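# Lay jointed cable runway onto three supports, one end high

## Task

Put the hinged cable runway down so it rests on all three of its supports, sitting between each support's lugs, with one of its two ends lying on the tallest support.

## Robot and tools

ROBOTS. Four identical i2rt Big YAM arms: arm1, arm2, arm3, arm4. Each has six joints, a right hand (index, middle, ring fingers plus thumb, sixteen separately driven hinges) and a wrist camera. Hand reach is about 1.06 m from the joint 1 axis. Feet (base_link) in the scene frame, metres, quat_wxyz: arm1 x=-1.136 y=-0.214 z=+0.837 (+0.999,-0.004,+0.002,+0.044); arm2 x=-0.243 y=-0.679 z=+0.839 (+0.749,+0.001,+0.005,+0.663); arm3 x=+0.192 y=-0.669 z=+0.891 (+0.678,+0.000,-0.007,+0.735); arm4 x=+1.122 y=-0.132 z=+0.868 (+0.036,+0.006,+0.003,-0.999). Every foot looks along its own +x. The robots do not coordinate; a slow or stopped one does not hold up the rest.

FRAMES. One shared scene frame: origin on the floor, +z up, metres. A hand pose is [x, y, z, qw, qx, qy, qz]. Hand point axes: +z out along straight fingers, +x across the palm away from the thumb, +y out of the palm face. With joints 1, 5, 6 at 0 and the hand level and forward, the palm is up and the thumb on the right; joint 6 alone cannot make the palm face straight down. A mast at the wrist on the palm side can strike things.

ARM JOINTS (radians, absolute targets, done tolerance in brackets): joint1_rad -2.879..2.879 (0.045), positive = counter-clockwise seen from above about the foot; joint2_rad 0..3.141 (0.14), shoulder, 0 = upper arm pointing back, positive lifts it up then forward; joint3_rad 0..3.019 (0.09), elbow, 0 = folded, positive opens; joint4_rad -1.692..1.57 (0.055), positive tips fingers up; joint5_rad -1.57..1.57 (0.03), positive swings hand to the arm's right; joint6_rad -2.094..2.094 (0.035), positive rolls clockwise viewed from behind the hand.

HAND KEYS (hand_index_mcp ... hand_thumb_ipl): each a unitless number -1..1 (tolerance 0.02), an absolute goal scaled linearly between the hinge's two stops. Toward -1 curls fingers toward the palm (_mcp, _pip, _dip), swings a finger away from the thumb (_abd), brings the thumb round in front of the palm (hand_thumb_cmc). Straight values: _mcp +0.75, _abd 0.00, _pip +0.58, _dip +0.70, thumb_cmc +0.71, thumb_axl +0.68, thumb_mcp +0.23, thumb_ipl +0.17. Settings: hand_current_limit -1..1 maps to a 0..550 mA cap for all motors (start +0.4); hand_speed -0.96..1 sets set-point speed as (n+1)/2 of 8.5 rad/s (start -0.6). An omitted key keeps its goal, so a grip holds; resending a hinge its current reading relaxes it.

move. Arguments arm1, arm2, arm3, arm4 (one separate object per robot; an omitted robot gets nothing new) and cameras. Inside a robot's object: "joints" = dict of absolute targets by key name; "target" = one 7-number absolute hand pose in the scene frame, reached along a straight line starting from the current hand_target; "speed" = top path speed in m/s, 0.002..0.5, default 0.25, turning capped at twice that in rad/s, only valid with target; "min_time_s" = 0.1..8 s minimum duration of that robot's arm joint moves. With target present, joints may contain only hand keys. All hand paths in one action finish together, paced by the slowest; each lasts 0.5 to 10 s and an action at most 15 s. Each control step clips the path pose to 100 mm and 20 degrees from the measured hand, so expect centimetre errors, lag and overshoot of speed near full stretch. Paths ignore obstacles and other arms. cameras: list of arm1_cam_wrist, arm2_cam_wrist, arm3_cam_wrist, arm4_cam_wrist, cam_high, cam_low, or "all"; [] for none. A move with no action returns the full state, images and scene number.

wait: seconds 0..10 plus optional cameras; nothing new is commanded.
zoom_image: camera name and region [x0, y0, x1, y1] in pixels of that camera's latest image, top-left origin, at most 504 wide and tall.
finished_scene: scene = current scene number; irreversible, and the runway must stay placed with no robot holding it.

CAMERAS. cam_high and cam_low are fixed in the room, 896x504 pinhole. Wrist cameras are 616x616 fisheye on the palm side, aimed about 45 degrees off the fingers at the index knuckle; an open hand blocks part of the view.

RESULTS. Per robot: joint_positions (hand keys on goal scale), hand (measured pose), hand_target (pose at current drive targets), Joint velocities (rad/s; "within noise" when still), joint torques (N m, positive toward larger joint numbers; joints 3 and 4 wrap at ±28). joint_status/hand_status words: done, off_target (resting away, maybe still pushing), time_out (joint keeps pushing to a nearby target, listed in on_its_own), not_followed (safety check withheld it), limit_stop_at_motor_heat. "joint command not followed" or "pose unreachable" means the self/inter-arm check blocked it. The "move" line summarises each moved robot. "as last shown" lists robots not commanded; their lines repeat older values. hand_state per motor: moving, goal, blocked, overload. Currents in mA, positive = pushing toward -1. "pictures" gives image order; frames may lag state slightly. MOTOR HOT warns of heating; OVER-TEMPERATURE FAULT means that arm dropped and is off 30 to 60 s or longer.

AVOID. Knocking anything out of the work area or onto the floor; pressing two robots hard together, including one hand gripping another's fingers; hard impacts on fixed or heavy objects; dropping or releasing a moving part. Arms keep pushing on contact, which heats motors; to relieve a stalled joint, send its reported position. A finger motor at 495 mA or more for 5 s shuts off for 10 s. A refused move or wait, or a stop, cancels the rest of that reply's move, wait and finished_scene calls.

Each tool is called after ">>>" as a command line: name --argument value for each argument, lists and objects as JSON in quotes; but a table of rows of numbers goes row by row, as --pt "numbers of a row", without its own name.

## Session

>>> move

Scene clock: 0.00 s.
Joint torques (N m): no reading
Motor temperatures (°C): arm1=[25 23 21 26 23 22] | arm2=[27 23 24 21 22 22] | arm3=[21 24 24 23 22 22] | arm4=[24 22 27 22 23 23]
Heat: arm1: hottest joint4_rad 26 °C; arm2: hottest joint1_rad 27 °C; arm3: hottest joint2_rad 24 °C; arm4: hottest joint3_rad 27 °C.
Joint velocities: within noise
arm1.joint_positions: joint1_rad=+0.266 joint2_rad=+0.548 joint3_rad=+1.372 joint4_rad=-1.260 joint5_rad=+0.014 joint6_rad=+1.152 hand_index_mcp=+0.753 hand_index_abd=+0.000 hand_index_pip=+0.577 hand_index_dip=+0.696 hand_middle_mcp=+0.753 hand_middle_abd=+0.000 hand_middle_pip=+0.577 hand_middle_dip=+0.696 hand_ring_mcp=+0.753 hand_ring_abd=+0.000 hand_ring_pip=+0.577 hand_ring_dip=+0.696 hand_thumb_cmc=+0.714 hand_thumb_axl=+0.677 hand_thumb_mcp=+0.226 hand_thumb_ipl=+0.168 hand_current_limit=+0.400 hand_speed=-0.600
arm1.joint_status: not commanded
arm1.hand_state: goal,goal,goal,goal,goal,goal,goal,goal,goal,goal,goal,goal,goal,goal,goal,goal
arm1.index_mcp_current_ma: 0
arm1.index_abd_current_ma: 0
arm1.index_pip_current_ma: 0
arm1.index_dip_current_ma: 0
arm1.middle_mcp_current_ma: 0
arm1.middle_abd_current_ma: 0
arm1.middle_pip_current_ma: 0
arm1.middle_dip_current_ma: 0
arm1.ring_mcp_current_ma: 0
arm1.ring_abd_current_ma: 0
arm1.ring_pip_current_ma: 0
arm1.ring_dip_current_ma: 0
arm1.thumb_cmc_current_ma: 0
arm1.thumb_axl_current_ma: 0
arm1.thumb_mcp_current_ma: 0
arm1.thumb_ipl_current_ma: 0
arm1.hand_goal_index_mcp: 0.754
arm1.hand_goal_index_abd: 0.000
arm1.hand_goal_index_pip: 0.576
arm1.hand_goal_index_dip: 0.696
arm1.hand_goal_middle_mcp: 0.754
arm1.hand_goal_middle_abd: 0.000
arm1.hand_goal_middle_pip: 0.576
arm1.hand_goal_middle_dip: 0.696
arm1.hand_goal_ring_mcp: 0.754
arm1.hand_goal_ring_abd: 0.000
arm1.hand_goal_ring_pip: 0.576
arm1.hand_goal_ring_dip: 0.696
arm1.hand_goal_thumb_cmc: 0.714
arm1.hand_goal_thumb_axl: 0.678
arm1.hand_goal_thumb_mcp: 0.226
arm1.hand_goal_thumb_ipl: 0.168
arm1.hand: x=-0.8944 y=-0.2163 z=+1.4112 quat_wxyz=(+0.026, +0.783, +0.316, +0.535) (m; scene frame)
arm1.hand_target: x=-0.8976 y=-0.2173 z=+1.4243 quat_wxyz=(+0.027, +0.776, +0.313, +0.547) (m; scene frame)
arm1.hand_status: not commanded
arm2.joint_positions: joint1_rad=+0.207 joint2_rad=+0.536 joint3_rad=+1.323 joint4_rad=-1.155 joint5_rad=+0.031 joint6_rad=+1.102 hand_index_mcp=+0.753 hand_index_abd=+0.000 hand_index_pip=+0.577 hand_index_dip=+0.696 hand_middle_mcp=+0.753 hand_middle_abd=+0.000 hand_middle_pip=+0.577 hand_middle_dip=+0.696 hand_ring_mcp=+0.753 hand_ring_abd=+0.000 hand_ring_pip=+0.577 hand_ring_dip=+0.696 hand_thumb_cmc=+0.714 hand_thumb_axl=+0.677 hand_thumb_mcp=+0.226 hand_thumb_ipl=+0.168 hand_current_limit=+0.400 hand_speed=-0.600
arm2.joint_status: not commanded
arm2.hand_state: goal,goal,goal,goal,goal,goal,goal,goal,goal,goal,goal,goal,goal,goal,goal,goal
arm2.index_mcp_current_ma: 0
arm2.index_abd_current_ma: 0
arm2.index_pip_current_ma: 0
arm2.index_dip_current_ma: 0
arm2.middle_mcp_current_ma: 0
arm2.middle_abd_current_ma: 0
arm2.middle_pip_current_ma: 0
arm2.middle_dip_current_ma: 0
arm2.ring_mcp_current_ma: 0
arm2.ring_abd_current_ma: 0
arm2.ring_pip_current_ma: 0
arm2.ring_dip_current_ma: 0
arm2.thumb_cmc_current_ma: 0
arm2.thumb_axl_current_ma: 0
arm2.thumb_mcp_current_ma: 0
arm2.thumb_ipl_current_ma: 0
arm2.hand_goal_index_mcp: 0.754
arm2.hand_goal_index_abd: 0.000
arm2.hand_goal_index_pip: 0.576
arm2.hand_goal_index_dip: 0.696
arm2.hand_goal_middle_mcp: 0.754
arm2.hand_goal_middle_abd: 0.000
arm2.hand_goal_middle_pip: 0.576
arm2.hand_goal_middle_dip: 0.696
arm2.hand_goal_ring_mcp: 0.754
arm2.hand_goal_ring_abd: 0.000
arm2.hand_goal_ring_pip: 0.576
arm2.hand_goal_ring_dip: 0.696
arm2.hand_goal_thumb_cmc: 0.714
arm2.hand_goal_thumb_axl: 0.678
arm2.hand_goal_thumb_mcp: 0.226
arm2.hand_goal_thumb_ipl: 0.168
arm2.hand: x=-0.1665 y=-0.4331 z=+1.4184 quat_wxyz=(-0.308, +0.412, +0.716, +0.472) (m; scene frame)
arm2.hand_target: x=-0.1659 y=-0.4377 z=+1.4329 quat_wxyz=(-0.315, +0.407, +0.708, +0.483) (m; scene frame)
arm2.hand_status: not commanded
arm3.joint_positions: joint1_rad=-0.085 joint2_rad=+0.547 joint3_rad=+1.344 joint4_rad=-1.363 joint5_rad=-0.043 joint6_rad=+1.129 hand_index_mcp=+0.753 hand_index_abd=+0.000 hand_index_pip=+0.577 hand_index_dip=+0.696 hand_middle_mcp=+0.753 hand_middle_abd=+0.000 hand_middle_pip=+0.577 hand_middle_dip=+0.696 hand_ring_mcp=+0.753 hand_ring_abd=+0.000 hand_ring_pip=+0.577 hand_ring_dip=+0.696 hand_thumb_cmc=+0.714 hand_thumb_axl=+0.677 hand_thumb_mcp=+0.226 hand_thumb_ipl=+0.168 hand_current_limit=+0.400 hand_speed=-0.600
arm3.joint_status: not commanded
arm3.hand_state: goal,goal,goal,goal,goal,goal,goal,goal,goal,goal,goal,goal,goal,goal,goal,goal
arm3.index_mcp_current_ma: 0
arm3.index_abd_current_ma: 0
arm3.index_pip_current_ma: 0
arm3.index_dip_current_ma: 0
arm3.middle_mcp_current_ma: 0
arm3.middle_abd_current_ma: 0
arm3.middle_pip_current_ma: 0
arm3.middle_dip_current_ma: 0
arm3.ring_mcp_current_ma: 0
arm3.ring_abd_current_ma: 0
arm3.ring_pip_current_ma: 0
arm3.ring_dip_current_ma: 0
arm3.thumb_cmc_current_ma: 0
arm3.thumb_axl_current_ma: 0
arm3.thumb_mcp_current_ma: 0
arm3.thumb_ipl_current_ma: 0
arm3.hand_goal_index_mcp: 0.754
arm3.hand_goal_index_abd: 0.000
arm3.hand_goal_index_pip: 0.576
arm3.hand_goal_index_dip: 0.696
arm3.hand_goal_middle_mcp: 0.754
arm3.hand_goal_middle_abd: 0.000
arm3.hand_goal_middle_pip: 0.576
arm3.hand_goal_middle_dip: 0.696
arm3.hand_goal_ring_mcp: 0.754
arm3.hand_goal_ring_abd: 0.000
arm3.hand_goal_ring_pip: 0.576
arm3.hand_goal_ring_dip: 0.696
arm3.hand_goal_thumb_cmc: 0.714
arm3.hand_goal_thumb_axl: 0.678
arm3.hand_goal_thumb_mcp: 0.226
arm3.hand_goal_thumb_ipl: 0.168
arm3.hand: x=+0.2665 y=-0.4541 z=+1.4309 quat_wxyz=(-0.271, +0.458, +0.744, +0.403) (m; scene frame)
arm3.hand_target: x=+0.2664 y=-0.4569 z=+1.4403 quat_wxyz=(-0.276, +0.455, +0.740, +0.411) (m; scene frame)
arm3.hand_status: not commanded
arm4.joint_positions: joint1_rad=+0.204 joint2_rad=+0.649 joint3_rad=+1.426 joint4_rad=-1.217 joint5_rad=+0.000 joint6_rad=+1.154 hand_index_mcp=+0.753 hand_index_abd=+0.000 hand_index_pip=+0.577 hand_index_dip=+0.696 hand_middle_mcp=+0.753 hand_middle_abd=+0.000 hand_middle_pip=+0.577 hand_middle_dip=+0.696 hand_ring_mcp=+0.753 hand_ring_abd=+0.000 hand_ring_pip=+0.577 hand_ring_dip=+0.696 hand_thumb_cmc=+0.714 hand_thumb_axl=+0.677 hand_thumb_mcp=+0.226 hand_thumb_ipl=+0.168 hand_current_limit=+0.400 hand_speed=-0.600
arm4.joint_status: not commanded
arm4.hand_state: goal,goal,goal,goal,goal,goal,goal,goal,goal,goal,goal,goal,goal,goal,goal,goal
arm4.index_mcp_current_ma: 0
arm4.index_abd_current_ma: 0
arm4.index_pip_current_ma: 0
arm4.index_dip_current_ma: 0
arm4.middle_mcp_current_ma: 0
arm4.middle_abd_current_ma: 0
arm4.middle_pip_current_ma: 0
arm4.middle_dip_current_ma: 0
arm4.ring_mcp_current_ma: 0
arm4.ring_abd_current_ma: 0
arm4.ring_pip_current_ma: 0
arm4.ring_dip_current_ma: 0
arm4.thumb_cmc_current_ma: 0
arm4.thumb_axl_current_ma: 0
arm4.thumb_mcp_current_ma: 0
arm4.thumb_ipl_current_ma: 0
arm4.hand_goal_index_mcp: 0.754
arm4.hand_goal_index_abd: 0.000
arm4.hand_goal_index_pip: 0.576
arm4.hand_goal_index_dip: 0.696
arm4.hand_goal_middle_mcp: 0.754
arm4.hand_goal_middle_abd: 0.000
arm4.hand_goal_middle_pip: 0.576
arm4.hand_goal_middle_dip: 0.696
arm4.hand_goal_ring_mcp: 0.754
arm4.hand_goal_ring_abd: 0.000
arm4.hand_goal_ring_pip: 0.576
arm4.hand_goal_ring_dip: 0.696
arm4.hand_goal_thumb_cmc: 0.714
arm4.hand_goal_thumb_axl: 0.678
arm4.hand_goal_thumb_mcp: 0.226
arm4.hand_goal_thumb_ipl: 0.168
arm4.hand: x=+0.8379 y=-0.1232 z=+1.4535 quat_wxyz=(+0.529, +0.288, -0.797, -0.038) (m; scene frame)
arm4.hand_target: x=+0.8416 y=-0.1222 z=+1.4695 quat_wxyz=(+0.545, +0.285, -0.788, -0.040) (m; scene frame)
arm4.hand_status: not commanded
pictures: arm1_cam_wrist, arm2_cam_wrist, arm3_cam_wrist, arm4_cam_wrist, cam_high, cam_low

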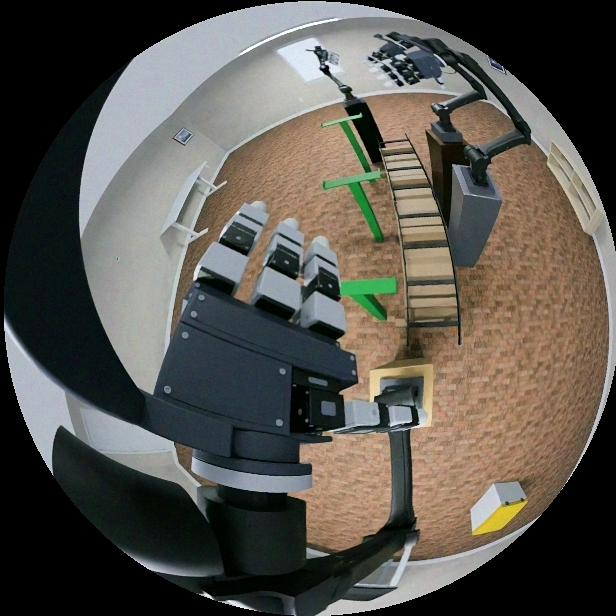

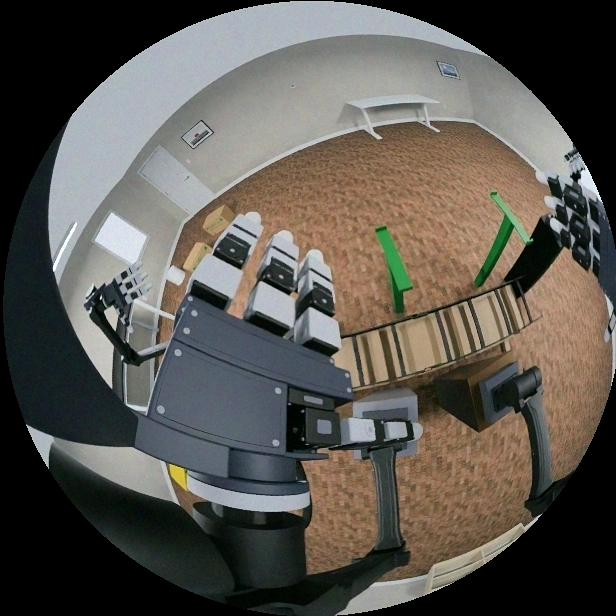

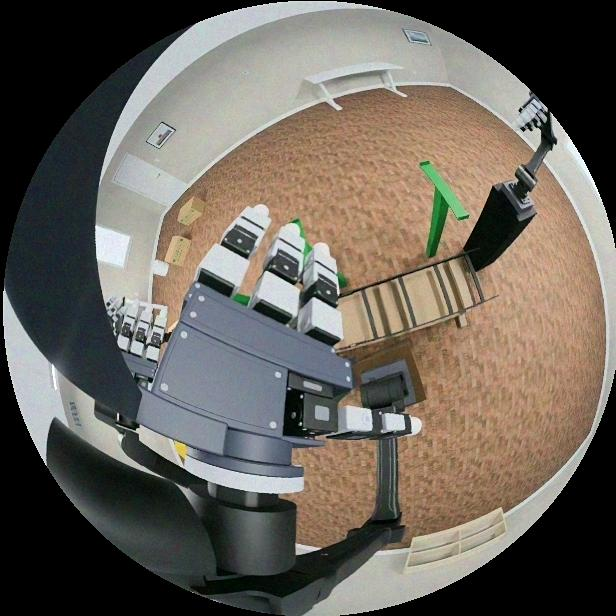

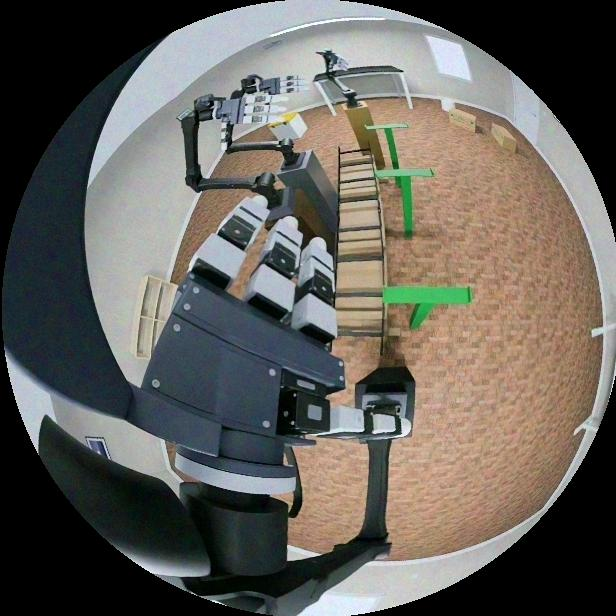

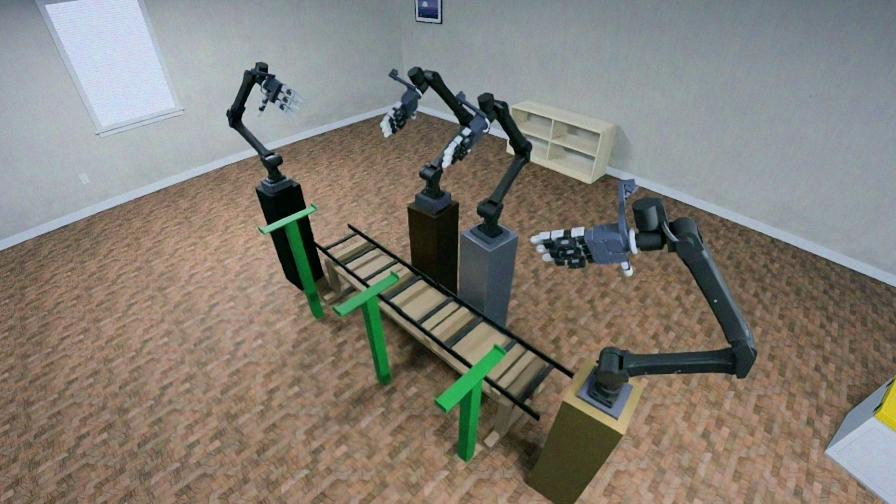

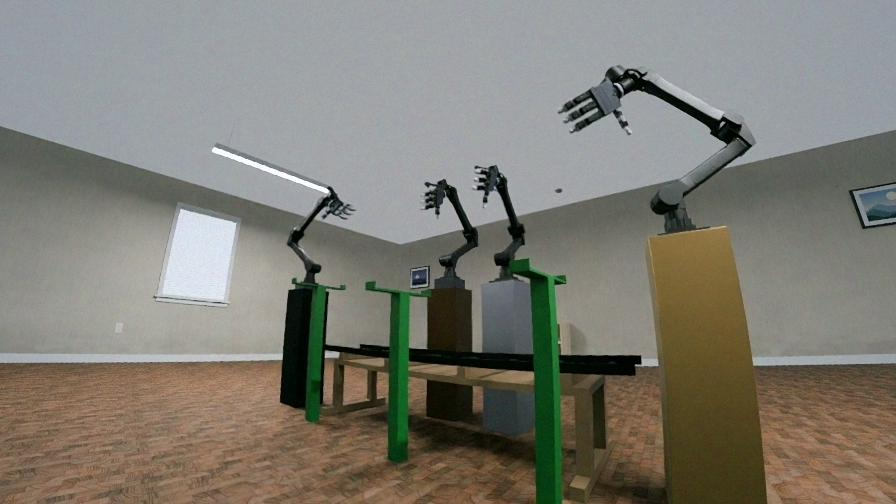

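>>> zoom_image --camera "cam_high" --region '[250, 190, 600, 470]'

>>> zoom_image --camera "cam_low" --region '[260, 240, 680, 504]'

>>> zoom_image --camera "arm1_cam_wrist" --region '[300, 80, 540, 360]'

>>> zoom_image --camera "arm4_cam_wrist" --region '[270, 80, 500, 360]'

Scaled by 1.440 from the camera's 896x504 image, which has a finer 1280x720 frame.

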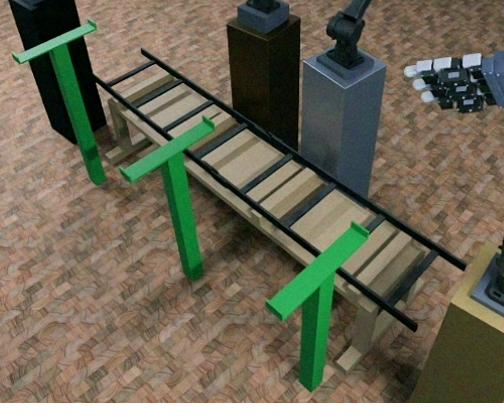

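Scaled by 1.200 from the camera's 896x504 image, which has a finer 1280x720 frame.

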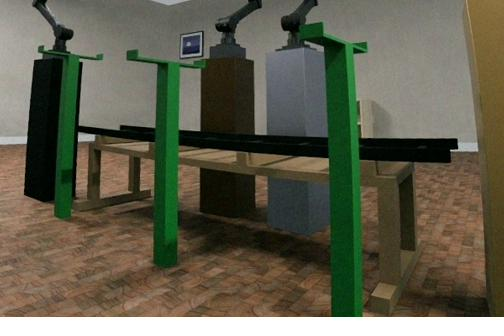

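Scaled by 1.800 from the camera's 616x616 image, which has a finer 880x880 frame.

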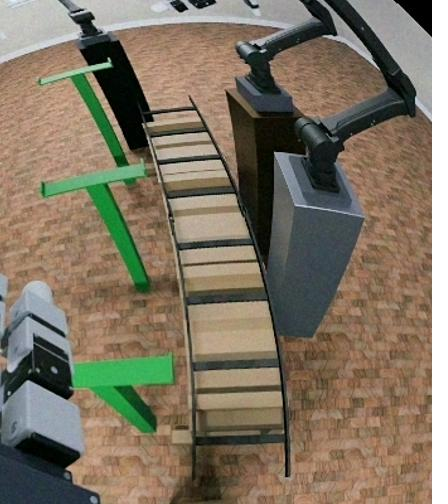

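Scaled by 1.800 from the camera's 616x616 image, which has a finer 880x880 frame.

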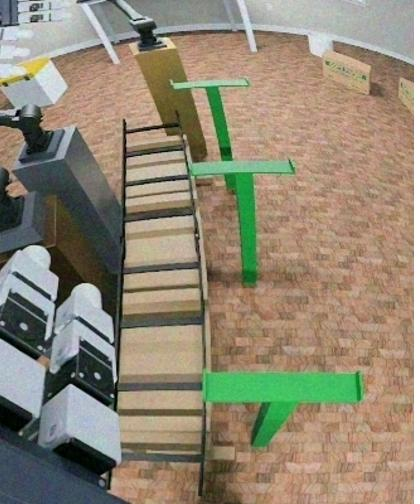

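>>> zoom_image --camera "cam_low" --region '[270, 240, 450, 360]'

>>> zoom_image --camera "cam_low" --region '[480, 240, 660, 420]'

>>> zoom_image --camera "cam_high" --region '[250, 190, 420, 320]'

>>> zoom_image --camera "cam_high" --region '[420, 310, 590, 450]'

>>> zoom_image --camera "arm2_cam_wrist" --region '[320, 180, 570, 400]'

>>> zoom_image --camera "arm3_cam_wrist" --region '[320, 140, 520, 360]'

Scaled by 2.800 from the camera's 896x504 image, which has a finer 1280x720 frame.

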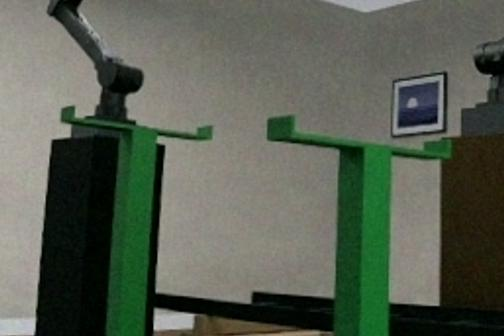

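Scaled by 2.800 from the camera's 896x504 image, which has a finer 1280x720 frame.

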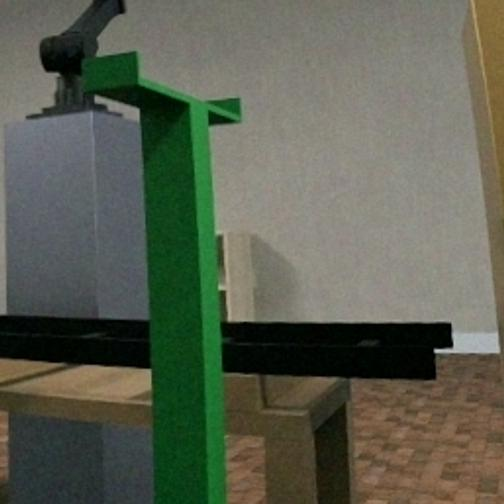

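Scaled by 2.965 from the camera's 896x504 image, which has a finer 1280x720 frame.

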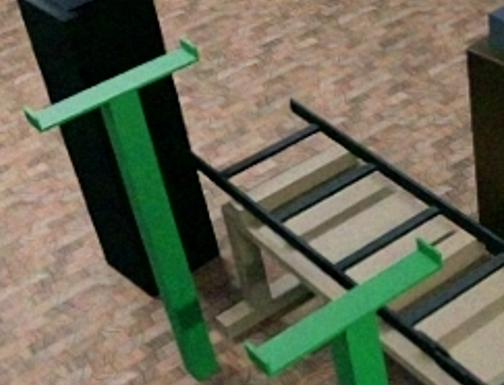

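Scaled by 2.965 from the camera's 896x504 image, which has a finer 1280x720 frame.

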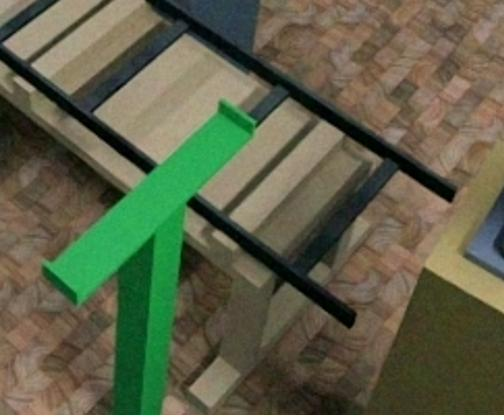

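Scaled by 2.016 from the camera's 616x616 image, which has a finer 880x880 frame.

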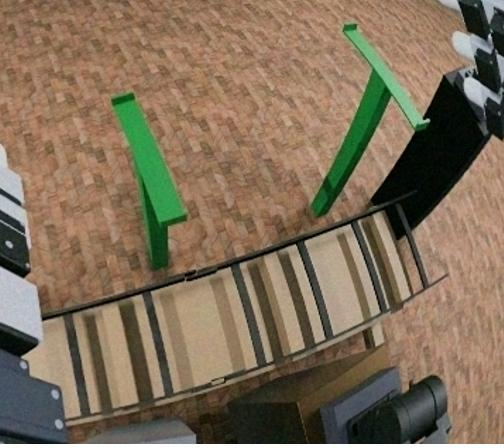

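Scaled by 2.291 from the camera's 616x616 image, which has a finer 880x880 frame.

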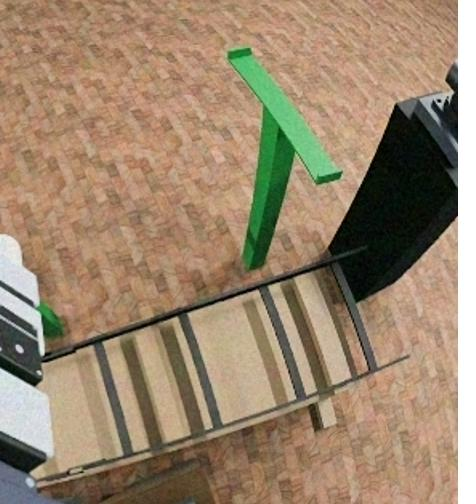

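>>> move --arm1 '{"target": [-0.86, -0.33, 0.85, 0, 0.7071, 0.7071, 0], "speed": 0.2}' --arm2 '{"target": [-0.243, -0.42, 0.9, 0, 0, 1, 0], "speed": 0.2}' --arm3 '{"target": [0.192, -0.42, 0.9, 0, 0, 1, 0], "speed": 0.2}' --arm4 '{"target": [0.84, -0.33, 0.85, 0, 0.7071, -0.7071, 0], "speed": 0.2}' --cameras '["all"]'

Scene clock: 9.67 s.
Joint torques (N m): arm1=[-0.32 -1.96 7.36 0.58 0.27 -0.14] | arm2=[1.2 -1.08 8.88 0.8 0.26 -0.07] | arm3=[0.09 -0.21 7.09 0.84 0.12 0] | arm4=[0.67 -6.01 8.06 0.38 -0.02 -0.06]
Motor temperatures (°C): arm1=[25 23 22 27 23 22] | arm2=[27 23 25 21 22 22] | arm3=[21 24 25 23 22 22] | arm4=[24 22 28 22 23 23]
Heat: arm1: hottest joint4_rad 27 °C; arm2: hottest joint1_rad 27 °C; arm3: hottest joint3_rad 25 °C; arm4: hottest joint3_rad 28 °C.
move: arm1 off_target; arm2 done; arm3 done; arm4 off_target
Joint velocities: within noise
arm1.joint_positions: joint1_rad=-0.565 joint2_rad=+1.103 joint3_rad=+0.428 joint4_rad=-0.903 joint5_rad=-0.013 joint6_rad=-0.442 hand_index_mcp=+0.755 hand_index_abd=+0.001 hand_index_pip=+0.577 hand_index_dip=+0.696 hand_middle_mcp=+0.755 hand_middle_abd=+0.001 hand_middle_pip=+0.577 hand_middle_dip=+0.696 hand_ring_mcp=+0.755 hand_ring_abd=+0.001 hand_ring_pip=+0.577 hand_ring_dip=+0.696 hand_thumb_cmc=+0.715 hand_thumb_axl=+0.677 hand_thumb_mcp=+0.223 hand_thumb_ipl=+0.168 hand_current_limit=+0.400 hand_speed=-0.600
arm1.joint_status: not commanded
arm1.hand_state: goal,goal,goal,goal,goal,goal,goal,goal,goal,goal,goal,goal,goal,goal,goal,goal
arm1.index_mcp_current_ma: 0
arm1.index_abd_current_ma: 0
arm1.index_pip_current_ma: 0
arm1.index_dip_current_ma: 0
arm1.middle_mcp_current_ma: 0
arm1.middle_abd_current_ma: 0
arm1.middle_pip_current_ma: 0
arm1.middle_dip_current_ma: 0
arm1.ring_mcp_current_ma: 0
arm1.ring_abd_current_ma: 0
arm1.ring_pip_current_ma: 0
arm1.ring_dip_current_ma: 0
arm1.thumb_cmc_current_ma: 0
arm1.thumb_axl_current_ma: 0
arm1.thumb_mcp_current_ma: -1
arm1.thumb_ipl_current_ma: 0
arm1.hand_goal_index_mcp: 0.754
arm1.hand_goal_index_abd: 0.000
arm1.hand_goal_index_pip: 0.576
arm1.hand_goal_index_dip: 0.696
arm1.hand_goal_middle_mcp: 0.754
arm1.hand_goal_middle_abd: 0.000
arm1.hand_goal_middle_pip: 0.576
arm1.hand_goal_middle_dip: 0.696
arm1.hand_goal_ring_mcp: 0.754
arm1.hand_goal_ring_abd: 0.000
arm1.hand_goal_ring_pip: 0.576
arm1.hand_goal_ring_dip: 0.696
arm1.hand_goal_thumb_cmc: 0.714
arm1.hand_goal_thumb_axl: 0.678
arm1.hand_goal_thumb_mcp: 0.226
arm1.hand_goal_thumb_ipl: 0.168
arm1.hand: x=-0.8661 y=-0.3336 z=+0.8500 quat_wxyz=(-0.003, +0.719, +0.695, +0.001) (m; scene frame)
arm1.hand_target: x=-0.8602 y=-0.3299 z=+0.8501 quat_wxyz=(+0.000, +0.707, +0.707, +0.000) (m; scene frame)
arm1.hand_status: off_target (0.007 m and 2.1 deg from the pose sent, 0.574 m and 78.0 deg at the start)
arm2.joint_positions: joint1_rad=+0.261 joint2_rad=+0.844 joint3_rad=+0.444 joint4_rad=-1.173 joint5_rad=+0.006 joint6_rad=+0.160 hand_index_mcp=+0.755 hand_index_abd=+0.001 hand_index_pip=+0.577 hand_index_dip=+0.696 hand_middle_mcp=+0.755 hand_middle_abd=+0.001 hand_middle_pip=+0.577 hand_middle_dip=+0.696 hand_ring_mcp=+0.755 hand_ring_abd=+0.001 hand_ring_pip=+0.577 hand_ring_dip=+0.696 hand_thumb_cmc=+0.715 hand_thumb_axl=+0.677 hand_thumb_mcp=+0.224 hand_thumb_ipl=+0.168 hand_current_limit=+0.400 hand_speed=-0.600
arm2.joint_status: not commanded
arm2.hand_state: goal,goal,goal,goal,goal,goal,goal,goal,goal,goal,goal,goal,goal,goal,goal,goal
arm2.index_mcp_current_ma: 1
arm2.index_abd_current_ma: 0
arm2.index_pip_current_ma: 0
arm2.index_dip_current_ma: 0
arm2.middle_mcp_current_ma: 1
arm2.middle_abd_current_ma: 0
arm2.middle_pip_current_ma: 0
arm2.middle_dip_current_ma: 0
arm2.ring_mcp_current_ma: 1
arm2.ring_abd_current_ma: 0
arm2.ring_pip_current_ma: 0
arm2.ring_dip_current_ma: 0
arm2.thumb_cmc_current_ma: 1
arm2.thumb_axl_current_ma: 0
arm2.thumb_mcp_current_ma: -3
arm2.thumb_ipl_current_ma: 0
arm2.hand_goal_index_mcp: 0.754
arm2.hand_goal_index_abd: 0.000
arm2.hand_goal_index_pip: 0.576
arm2.hand_goal_index_dip: 0.696
arm2.hand_goal_middle_mcp: 0.754
arm2.hand_goal_middle_abd: 0.000
arm2.hand_goal_middle_pip: 0.576
arm2.hand_goal_middle_dip: 0.696
arm2.hand_goal_ring_mcp: 0.754
arm2.hand_goal_ring_abd: 0.000
arm2.hand_goal_ring_pip: 0.576
arm2.hand_goal_ring_dip: 0.696
arm2.hand_goal_thumb_cmc: 0.714
arm2.hand_goal_thumb_axl: 0.678
arm2.hand_goal_thumb_mcp: 0.226
arm2.hand_goal_thumb_ipl: 0.168
arm2.hand: x=-0.2403 y=-0.4237 z=+0.9000 quat_wxyz=(-0.001, +0.010, +1.000, -0.004) (m; scene frame)
arm2.hand_target: x=-0.2430 y=-0.4201 z=+0.9000 quat_wxyz=(+0.000, +0.000, +1.000, +0.000) (m; scene frame)
arm2.hand_status: done (0.005 m and 1.2 deg from the pose sent, 0.524 m and 88.5 deg at the start)
arm3.joint_positions: joint1_rad=+0.037 joint2_rad=+0.943 joint3_rad=+0.336 joint4_rad=-0.968 joint5_rad=-0.015 joint6_rad=+0.136 hand_index_mcp=+0.754 hand_index_abd=+0.000 hand_index_pip=+0.577 hand_index_dip=+0.696 hand_middle_mcp=+0.754 hand_middle_abd=+0.000 hand_middle_pip=+0.577 hand_middle_dip=+0.696 hand_ring_mcp=+0.754 hand_ring_abd=+0.000 hand_ring_pip=+0.577 hand_ring_dip=+0.696 hand_thumb_cmc=+0.715 hand_thumb_axl=+0.677 hand_thumb_mcp=+0.223 hand_thumb_ipl=+0.168 hand_current_limit=+0.400 hand_speed=-0.600
arm3.joint_status: not commanded
arm3.hand_state: goal,goal,goal,goal,goal,goal,goal,goal,goal,goal,goal,goal,goal,goal,goal,goal
arm3.index_mcp_current_ma: 0
arm3.index_abd_current_ma: 0
arm3.index_pip_current_ma: 0
arm3.index_dip_current_ma: 0
arm3.middle_mcp_current_ma: 0
arm3.middle_abd_current_ma: 0
arm3.middle_pip_current_ma: 0
arm3.middle_dip_current_ma: 0
arm3.ring_mcp_current_ma: 0
arm3.ring_abd_current_ma: 0
arm3.ring_pip_current_ma: 0
arm3.ring_dip_current_ma: 0
arm3.thumb_cmc_current_ma: 0
arm3.thumb_axl_current_ma: 0
arm3.thumb_mcp_current_ma: 0
arm3.thumb_ipl_current_ma: 0
arm3.hand_goal_index_mcp: 0.754
arm3.hand_goal_index_abd: 0.000
arm3.hand_goal_index_pip: 0.576
arm3.hand_goal_index_dip: 0.696
arm3.hand_goal_middle_mcp: 0.754
arm3.hand_goal_middle_abd: 0.000
arm3.hand_goal_middle_pip: 0.576
arm3.hand_goal_middle_dip: 0.696
arm3.hand_goal_ring_mcp: 0.754
arm3.hand_goal_ring_abd: 0.000
arm3.hand_goal_ring_pip: 0.576
arm3.hand_goal_ring_dip: 0.696
arm3.hand_goal_thumb_cmc: 0.714
arm3.hand_goal_thumb_axl: 0.678
arm3.hand_goal_thumb_mcp: 0.226
arm3.hand_goal_thumb_ipl: 0.168
arm3.hand: x=+0.1938 y=-0.4196 z=+0.9038 quat_wxyz=(-0.002, +0.009, +1.000, +0.002) (m; scene frame)
arm3.hand_target: x=+0.1920 y=-0.4202 z=+0.9001 quat_wxyz=(+0.000, +0.000, +1.000, +0.000) (m; scene frame)
arm3.hand_status: done (0.004 m and 1.0 deg from the pose sent, 0.537 m and 83.8 deg at the start)
arm4.joint_positions: joint1_rad=+0.764 joint2_rad=+1.421 joint3_rad=+0.566 joint4_rad=-0.738 joint5_rad=+0.008 joint6_rad=+0.859 hand_index_mcp=+0.754 hand_index_abd=+0.001 hand_index_pip=+0.577 hand_index_dip=+0.696 hand_middle_mcp=+0.754 hand_middle_abd=+0.001 hand_middle_pip=+0.577 hand_middle_dip=+0.696 hand_ring_mcp=+0.754 hand_ring_abd=+0.001 hand_ring_pip=+0.577 hand_ring_dip=+0.696 hand_thumb_cmc=+0.714 hand_thumb_axl=+0.677 hand_thumb_mcp=+0.224 hand_thumb_ipl=+0.168 hand_current_limit=+0.400 hand_speed=-0.600
arm4.joint_status: not commanded
arm4.hand_state: goal,goal,goal,goal,goal,goal,goal,goal,goal,goal,goal,goal,goal,goal,goal,goal
arm4.index_mcp_current_ma: 1
arm4.index_abd_current_ma: 2
arm4.index_pip_current_ma: 2
arm4.index_dip_current_ma: 0
arm4.middle_mcp_current_ma: 2
arm4.middle_abd_current_ma: 2
arm4.middle_pip_current_ma: 2
arm4.middle_dip_current_ma: 0
arm4.ring_mcp_current_ma: 1
arm4.ring_abd_current_ma: 2
arm4.ring_pip_current_ma: 2
arm4.ring_dip_current_ma: 0
arm4.thumb_cmc_current_ma: 1
arm4.thumb_axl_current_ma: -3
arm4.thumb_mcp_current_ma: -11
arm4.thumb_ipl_current_ma: -1
arm4.hand_goal_index_mcp: 0.754
arm4.hand_goal_index_abd: 0.000
arm4.hand_goal_index_pip: 0.576
arm4.hand_goal_index_dip: 0.696
arm4.hand_goal_middle_mcp: 0.754
arm4.hand_goal_middle_abd: 0.000
arm4.hand_goal_middle_pip: 0.576
arm4.hand_goal_middle_dip: 0.696
arm4.hand_goal_ring_mcp: 0.754
arm4.hand_goal_ring_abd: 0.000
arm4.hand_goal_ring_pip: 0.576
arm4.hand_goal_ring_dip: 0.696
arm4.hand_goal_thumb_cmc: 0.714
arm4.hand_goal_thumb_axl: 0.678
arm4.hand_goal_thumb_mcp: 0.226
arm4.hand_goal_thumb_ipl: 0.168
arm4.hand: x=+0.8501 y=-0.3125 z=+0.8434 quat_wxyz=(-0.017, +0.699, -0.715, -0.003) (m; scene frame)
arm4.hand_target: x=+0.8405 y=-0.3297 z=+0.8505 quat_wxyz=(+0.000, +0.707, -0.707, +0.000) (m; scene frame)
arm4.hand_status: off_target (0.021 m and 2.3 deg from the pose sent, 0.638 m and 79.8 deg at the start)
pictures: arm1_cam_wrist, arm2_cam_wrist, arm3_cam_wrist, arm4_cam_wrist, cam_high, cam_low
camera_calibration:
arm1_cam_wrist: T_world_to_cam=[[0.544992, -0.838432, 0.00395119, 0.223689], [-0.568585, -0.366117, 0.736661, -1.29268], [-0.616193, -0.403721, -0.676251, 0.0294536], [0, 0, 0, 1]] pos_world=[-0.83876, -0.273834, 0.971303]
arm2_cam_wrist: T_world_to_cam=[[0.807021, 0.589745, 0.0303099, 0.448238], [0.413861, -0.601458, 0.68335, -0.808764], [0.421232, -0.538934, -0.729461, 0.656787], [0, 0, 0, 1]] pos_world=[-0.303682, -0.396818, 1.01818]
arm3_cam_wrist: T_world_to_cam=[[0.802045, 0.597245, -0.0046946, 0.13429], [0.425395, -0.565714, 0.706404, -1.00203], [0.419241, -0.568565, -0.707793, 0.448792], [0, 0, 0, 1]] pos_world=[0.130399, -0.391897, 1.02612]
arm4_cam_wrist: T_world_to_cam=[[-0.623824, 0.781221, -0.0231786, 0.832164], [0.508323, 0.428078, 0.747233, -0.971809], [0.593676, 0.45436, -0.664158, 0.321714], [0, 0, 0, 1]] pos_world=[0.822123, -0.380268, 0.959125]

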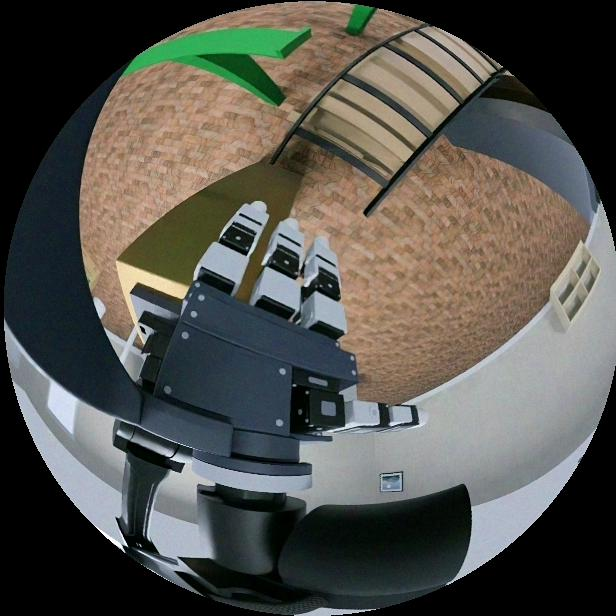

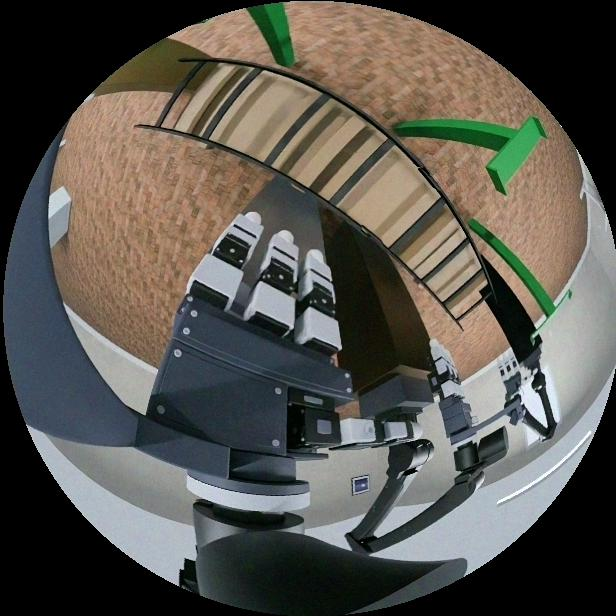

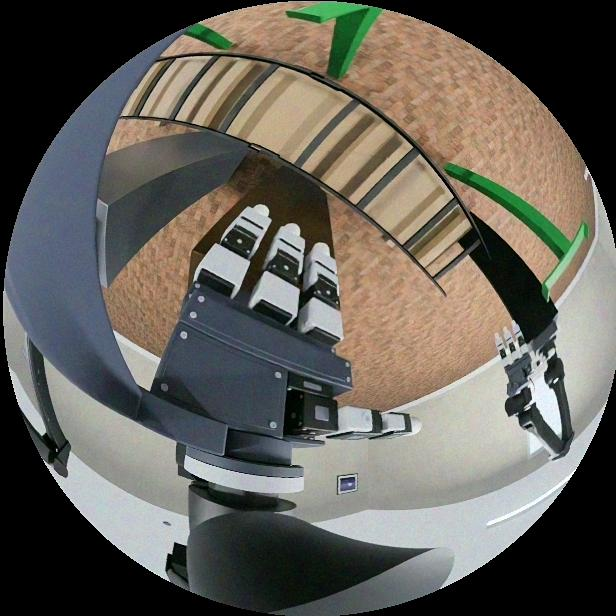

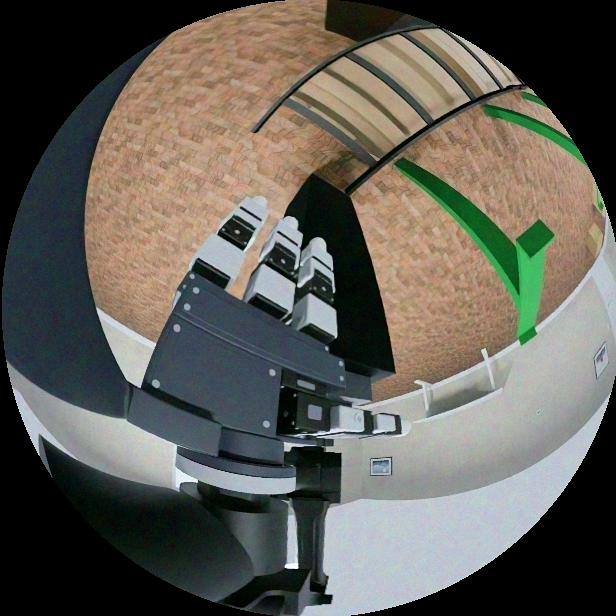

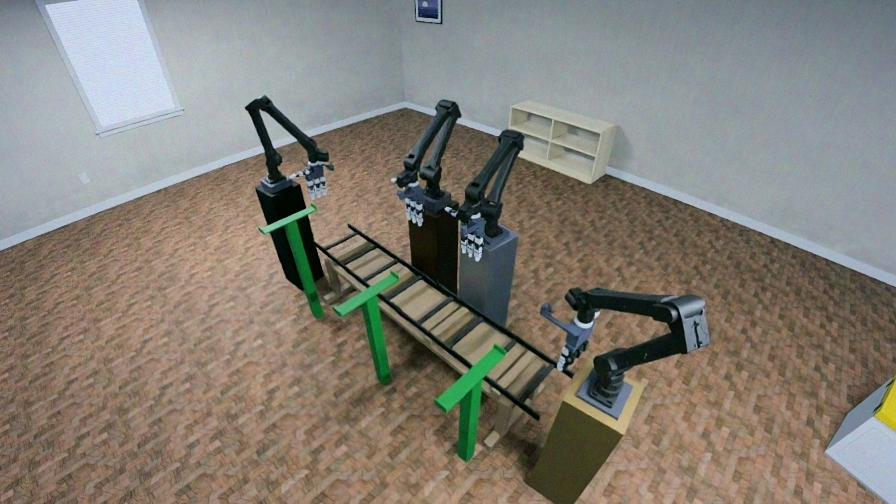

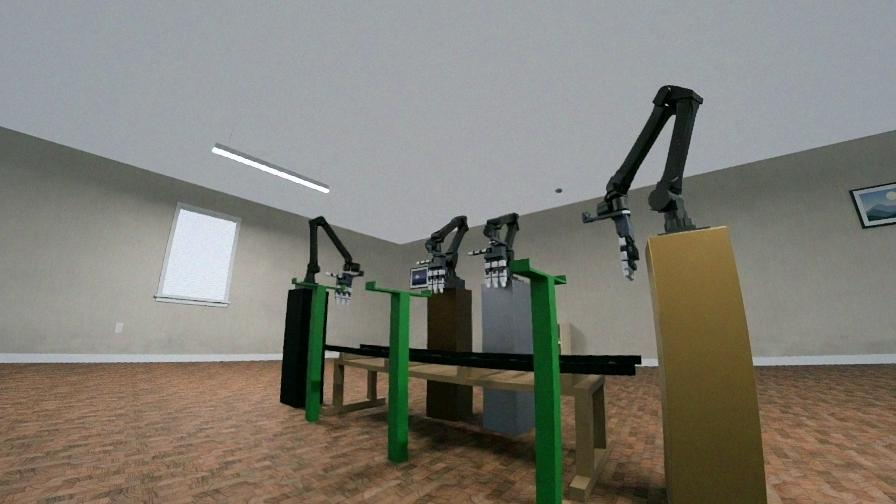

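>>> zoom_image --camera "arm1_cam_wrist" --region '[250, 0, 510, 220]'

>>> zoom_image --camera "arm3_cam_wrist" --region '[120, 30, 350, 200]'

>>> zoom_image --camera "arm4_cam_wrist" --region '[230, 20, 450, 210]'

Scaled by 1.938 from the camera's 616x616 image, which has a finer 880x880 frame.

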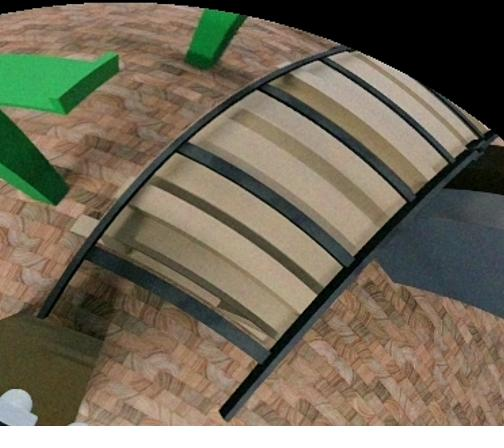

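Scaled by 2.191 from the camera's 616x616 image, which has a finer 880x880 frame.

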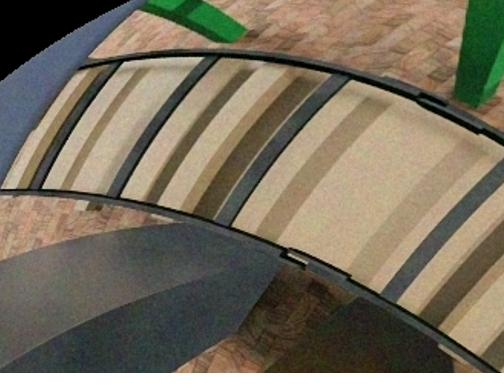

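Scaled by 2.291 from the camera's 616x616 image, which has a finer 880x880 frame.

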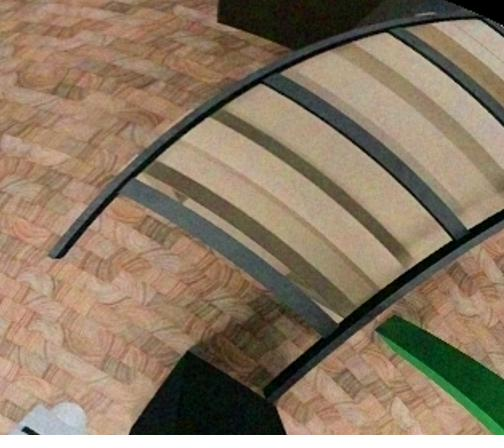

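>>> zoom_image --camera "arm4_cam_wrist" --region '[380, 130, 600, 360]'

>>> zoom_image --camera "arm1_cam_wrist" --region '[100, 0, 400, 200]'

>>> zoom_image --camera "arm2_cam_wrist" --region '[380, 80, 600, 360]'

>>> zoom_image --camera "arm3_cam_wrist" --region '[160, 0, 400, 100]'

Scaled by 2.191 from the camera's 616x616 image, which has a finer 880x880 frame.

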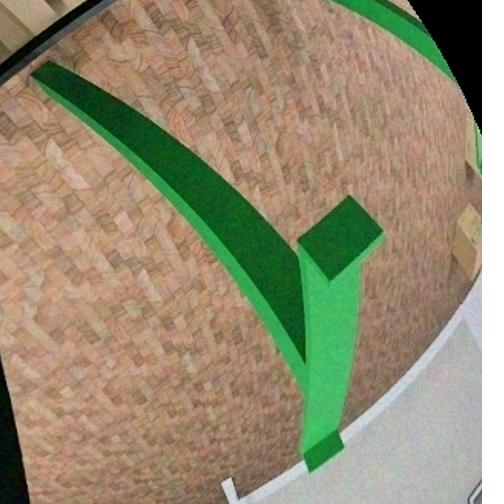

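Scaled by 1.680 from the camera's 616x616 image, which has a finer 880x880 frame.

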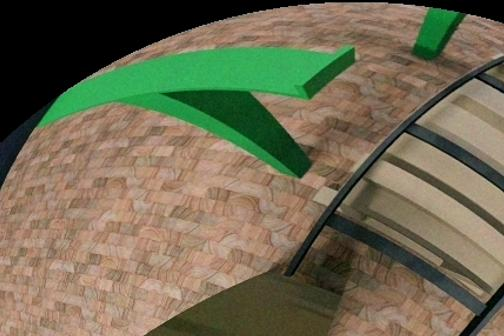

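Scaled by 1.800 from the camera's 616x616 image, which has a finer 880x880 frame.

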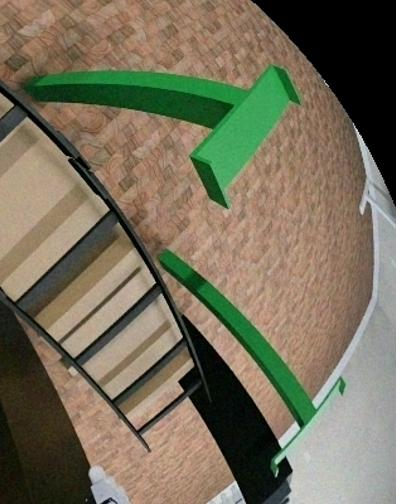

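Scaled by 2.100 from the camera's 616x616 image, which has a finer 880x880 frame.

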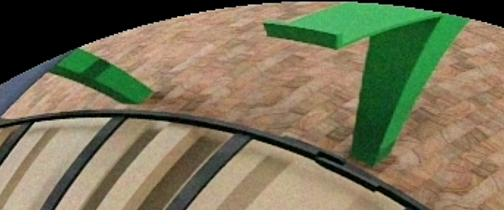

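>>> zoom_image --camera "arm1_cam_wrist" --region '[270, 90, 410, 220]'

>>> zoom_image --camera "arm4_cam_wrist" --region '[250, 70, 400, 200]'

>>> zoom_image --camera "cam_high" --region '[470, 340, 590, 450]'

>>> zoom_image --camera "cam_low" --region '[560, 340, 660, 420]'

Scaled by 3.600 from the camera's 616x616 image, which has a finer 880x880 frame.

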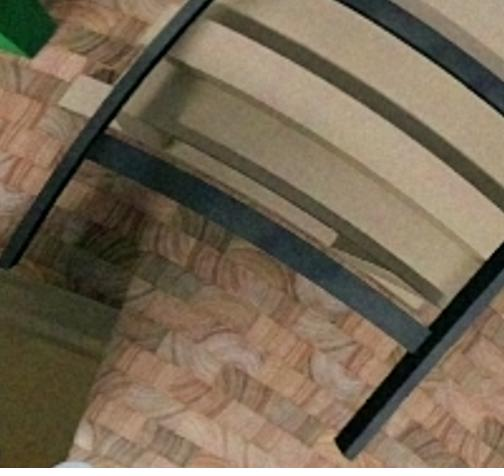

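Scaled by 3.360 from the camera's 616x616 image, which has a finer 880x880 frame.

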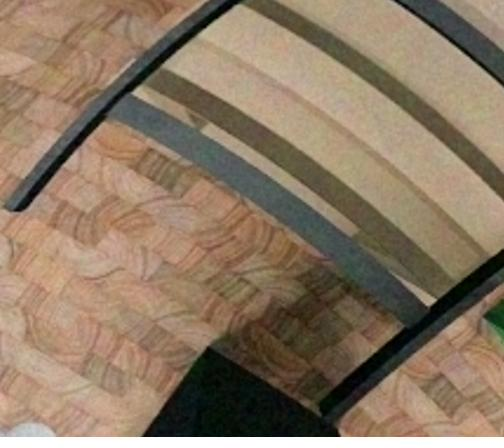

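Scaled by 4.200 from the camera's 896x504 image, which has a finer 1280x720 frame.

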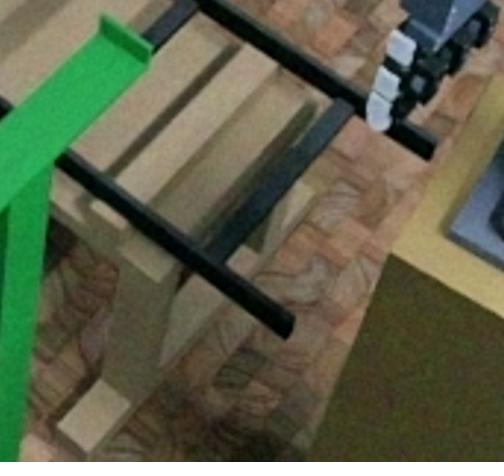

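Scaled by 5.040 from the camera's 896x504 image, which has a finer 1280x720 frame.

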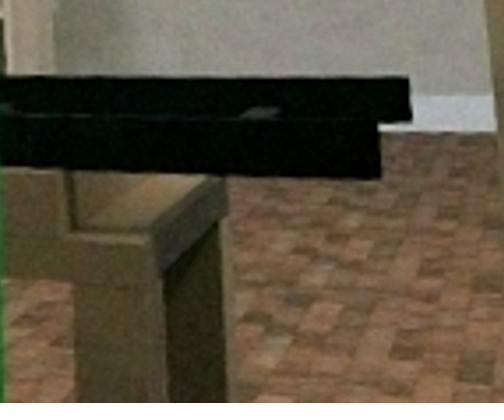

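>>> zoom_image --camera "arm3_cam_wrist" --region '[190, 50, 370, 190]'

>>> zoom_image --camera "arm2_cam_wrist" --region '[240, 70, 430, 260]'

>>> zoom_image --camera "cam_high" --region '[370, 250, 510, 370]'

>>> zoom_image --camera "cam_low" --region '[400, 330, 540, 410]'

Scaled by 2.800 from the camera's 616x616 image, which has a finer 880x880 frame.

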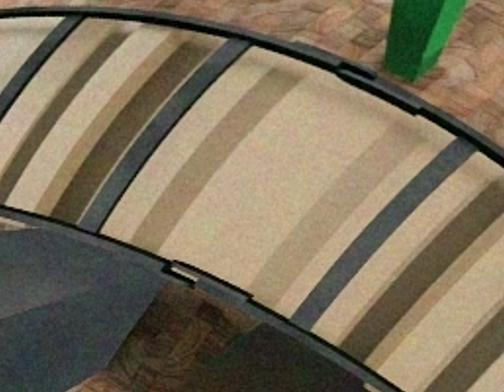

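Scaled by 2.653 from the camera's 616x616 image, which has a finer 880x880 frame.

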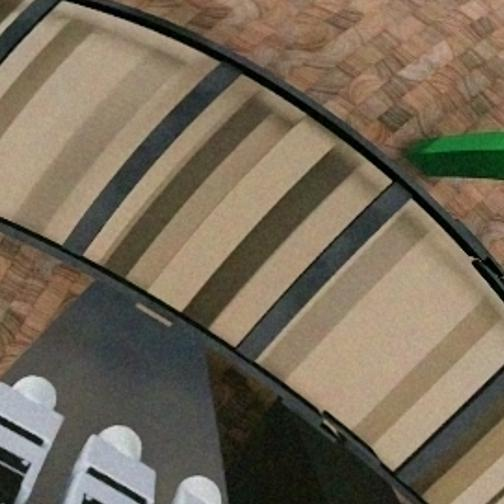

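Scaled by 3.600 from the camera's 896x504 image, which has a finer 1280x720 frame.

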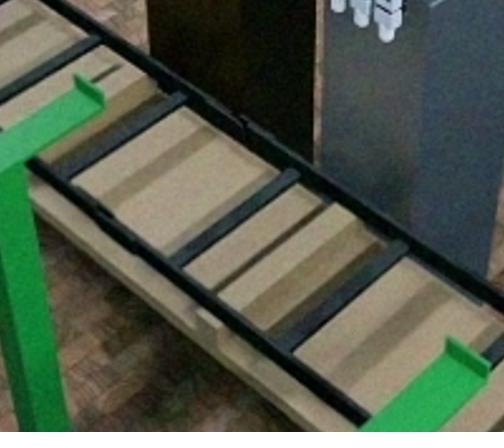

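Scaled by 3.600 from the camera's 896x504 image, which has a finer 1280x720 frame.

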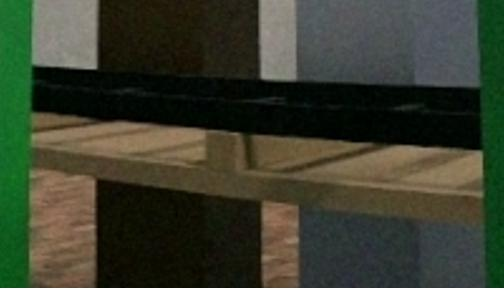

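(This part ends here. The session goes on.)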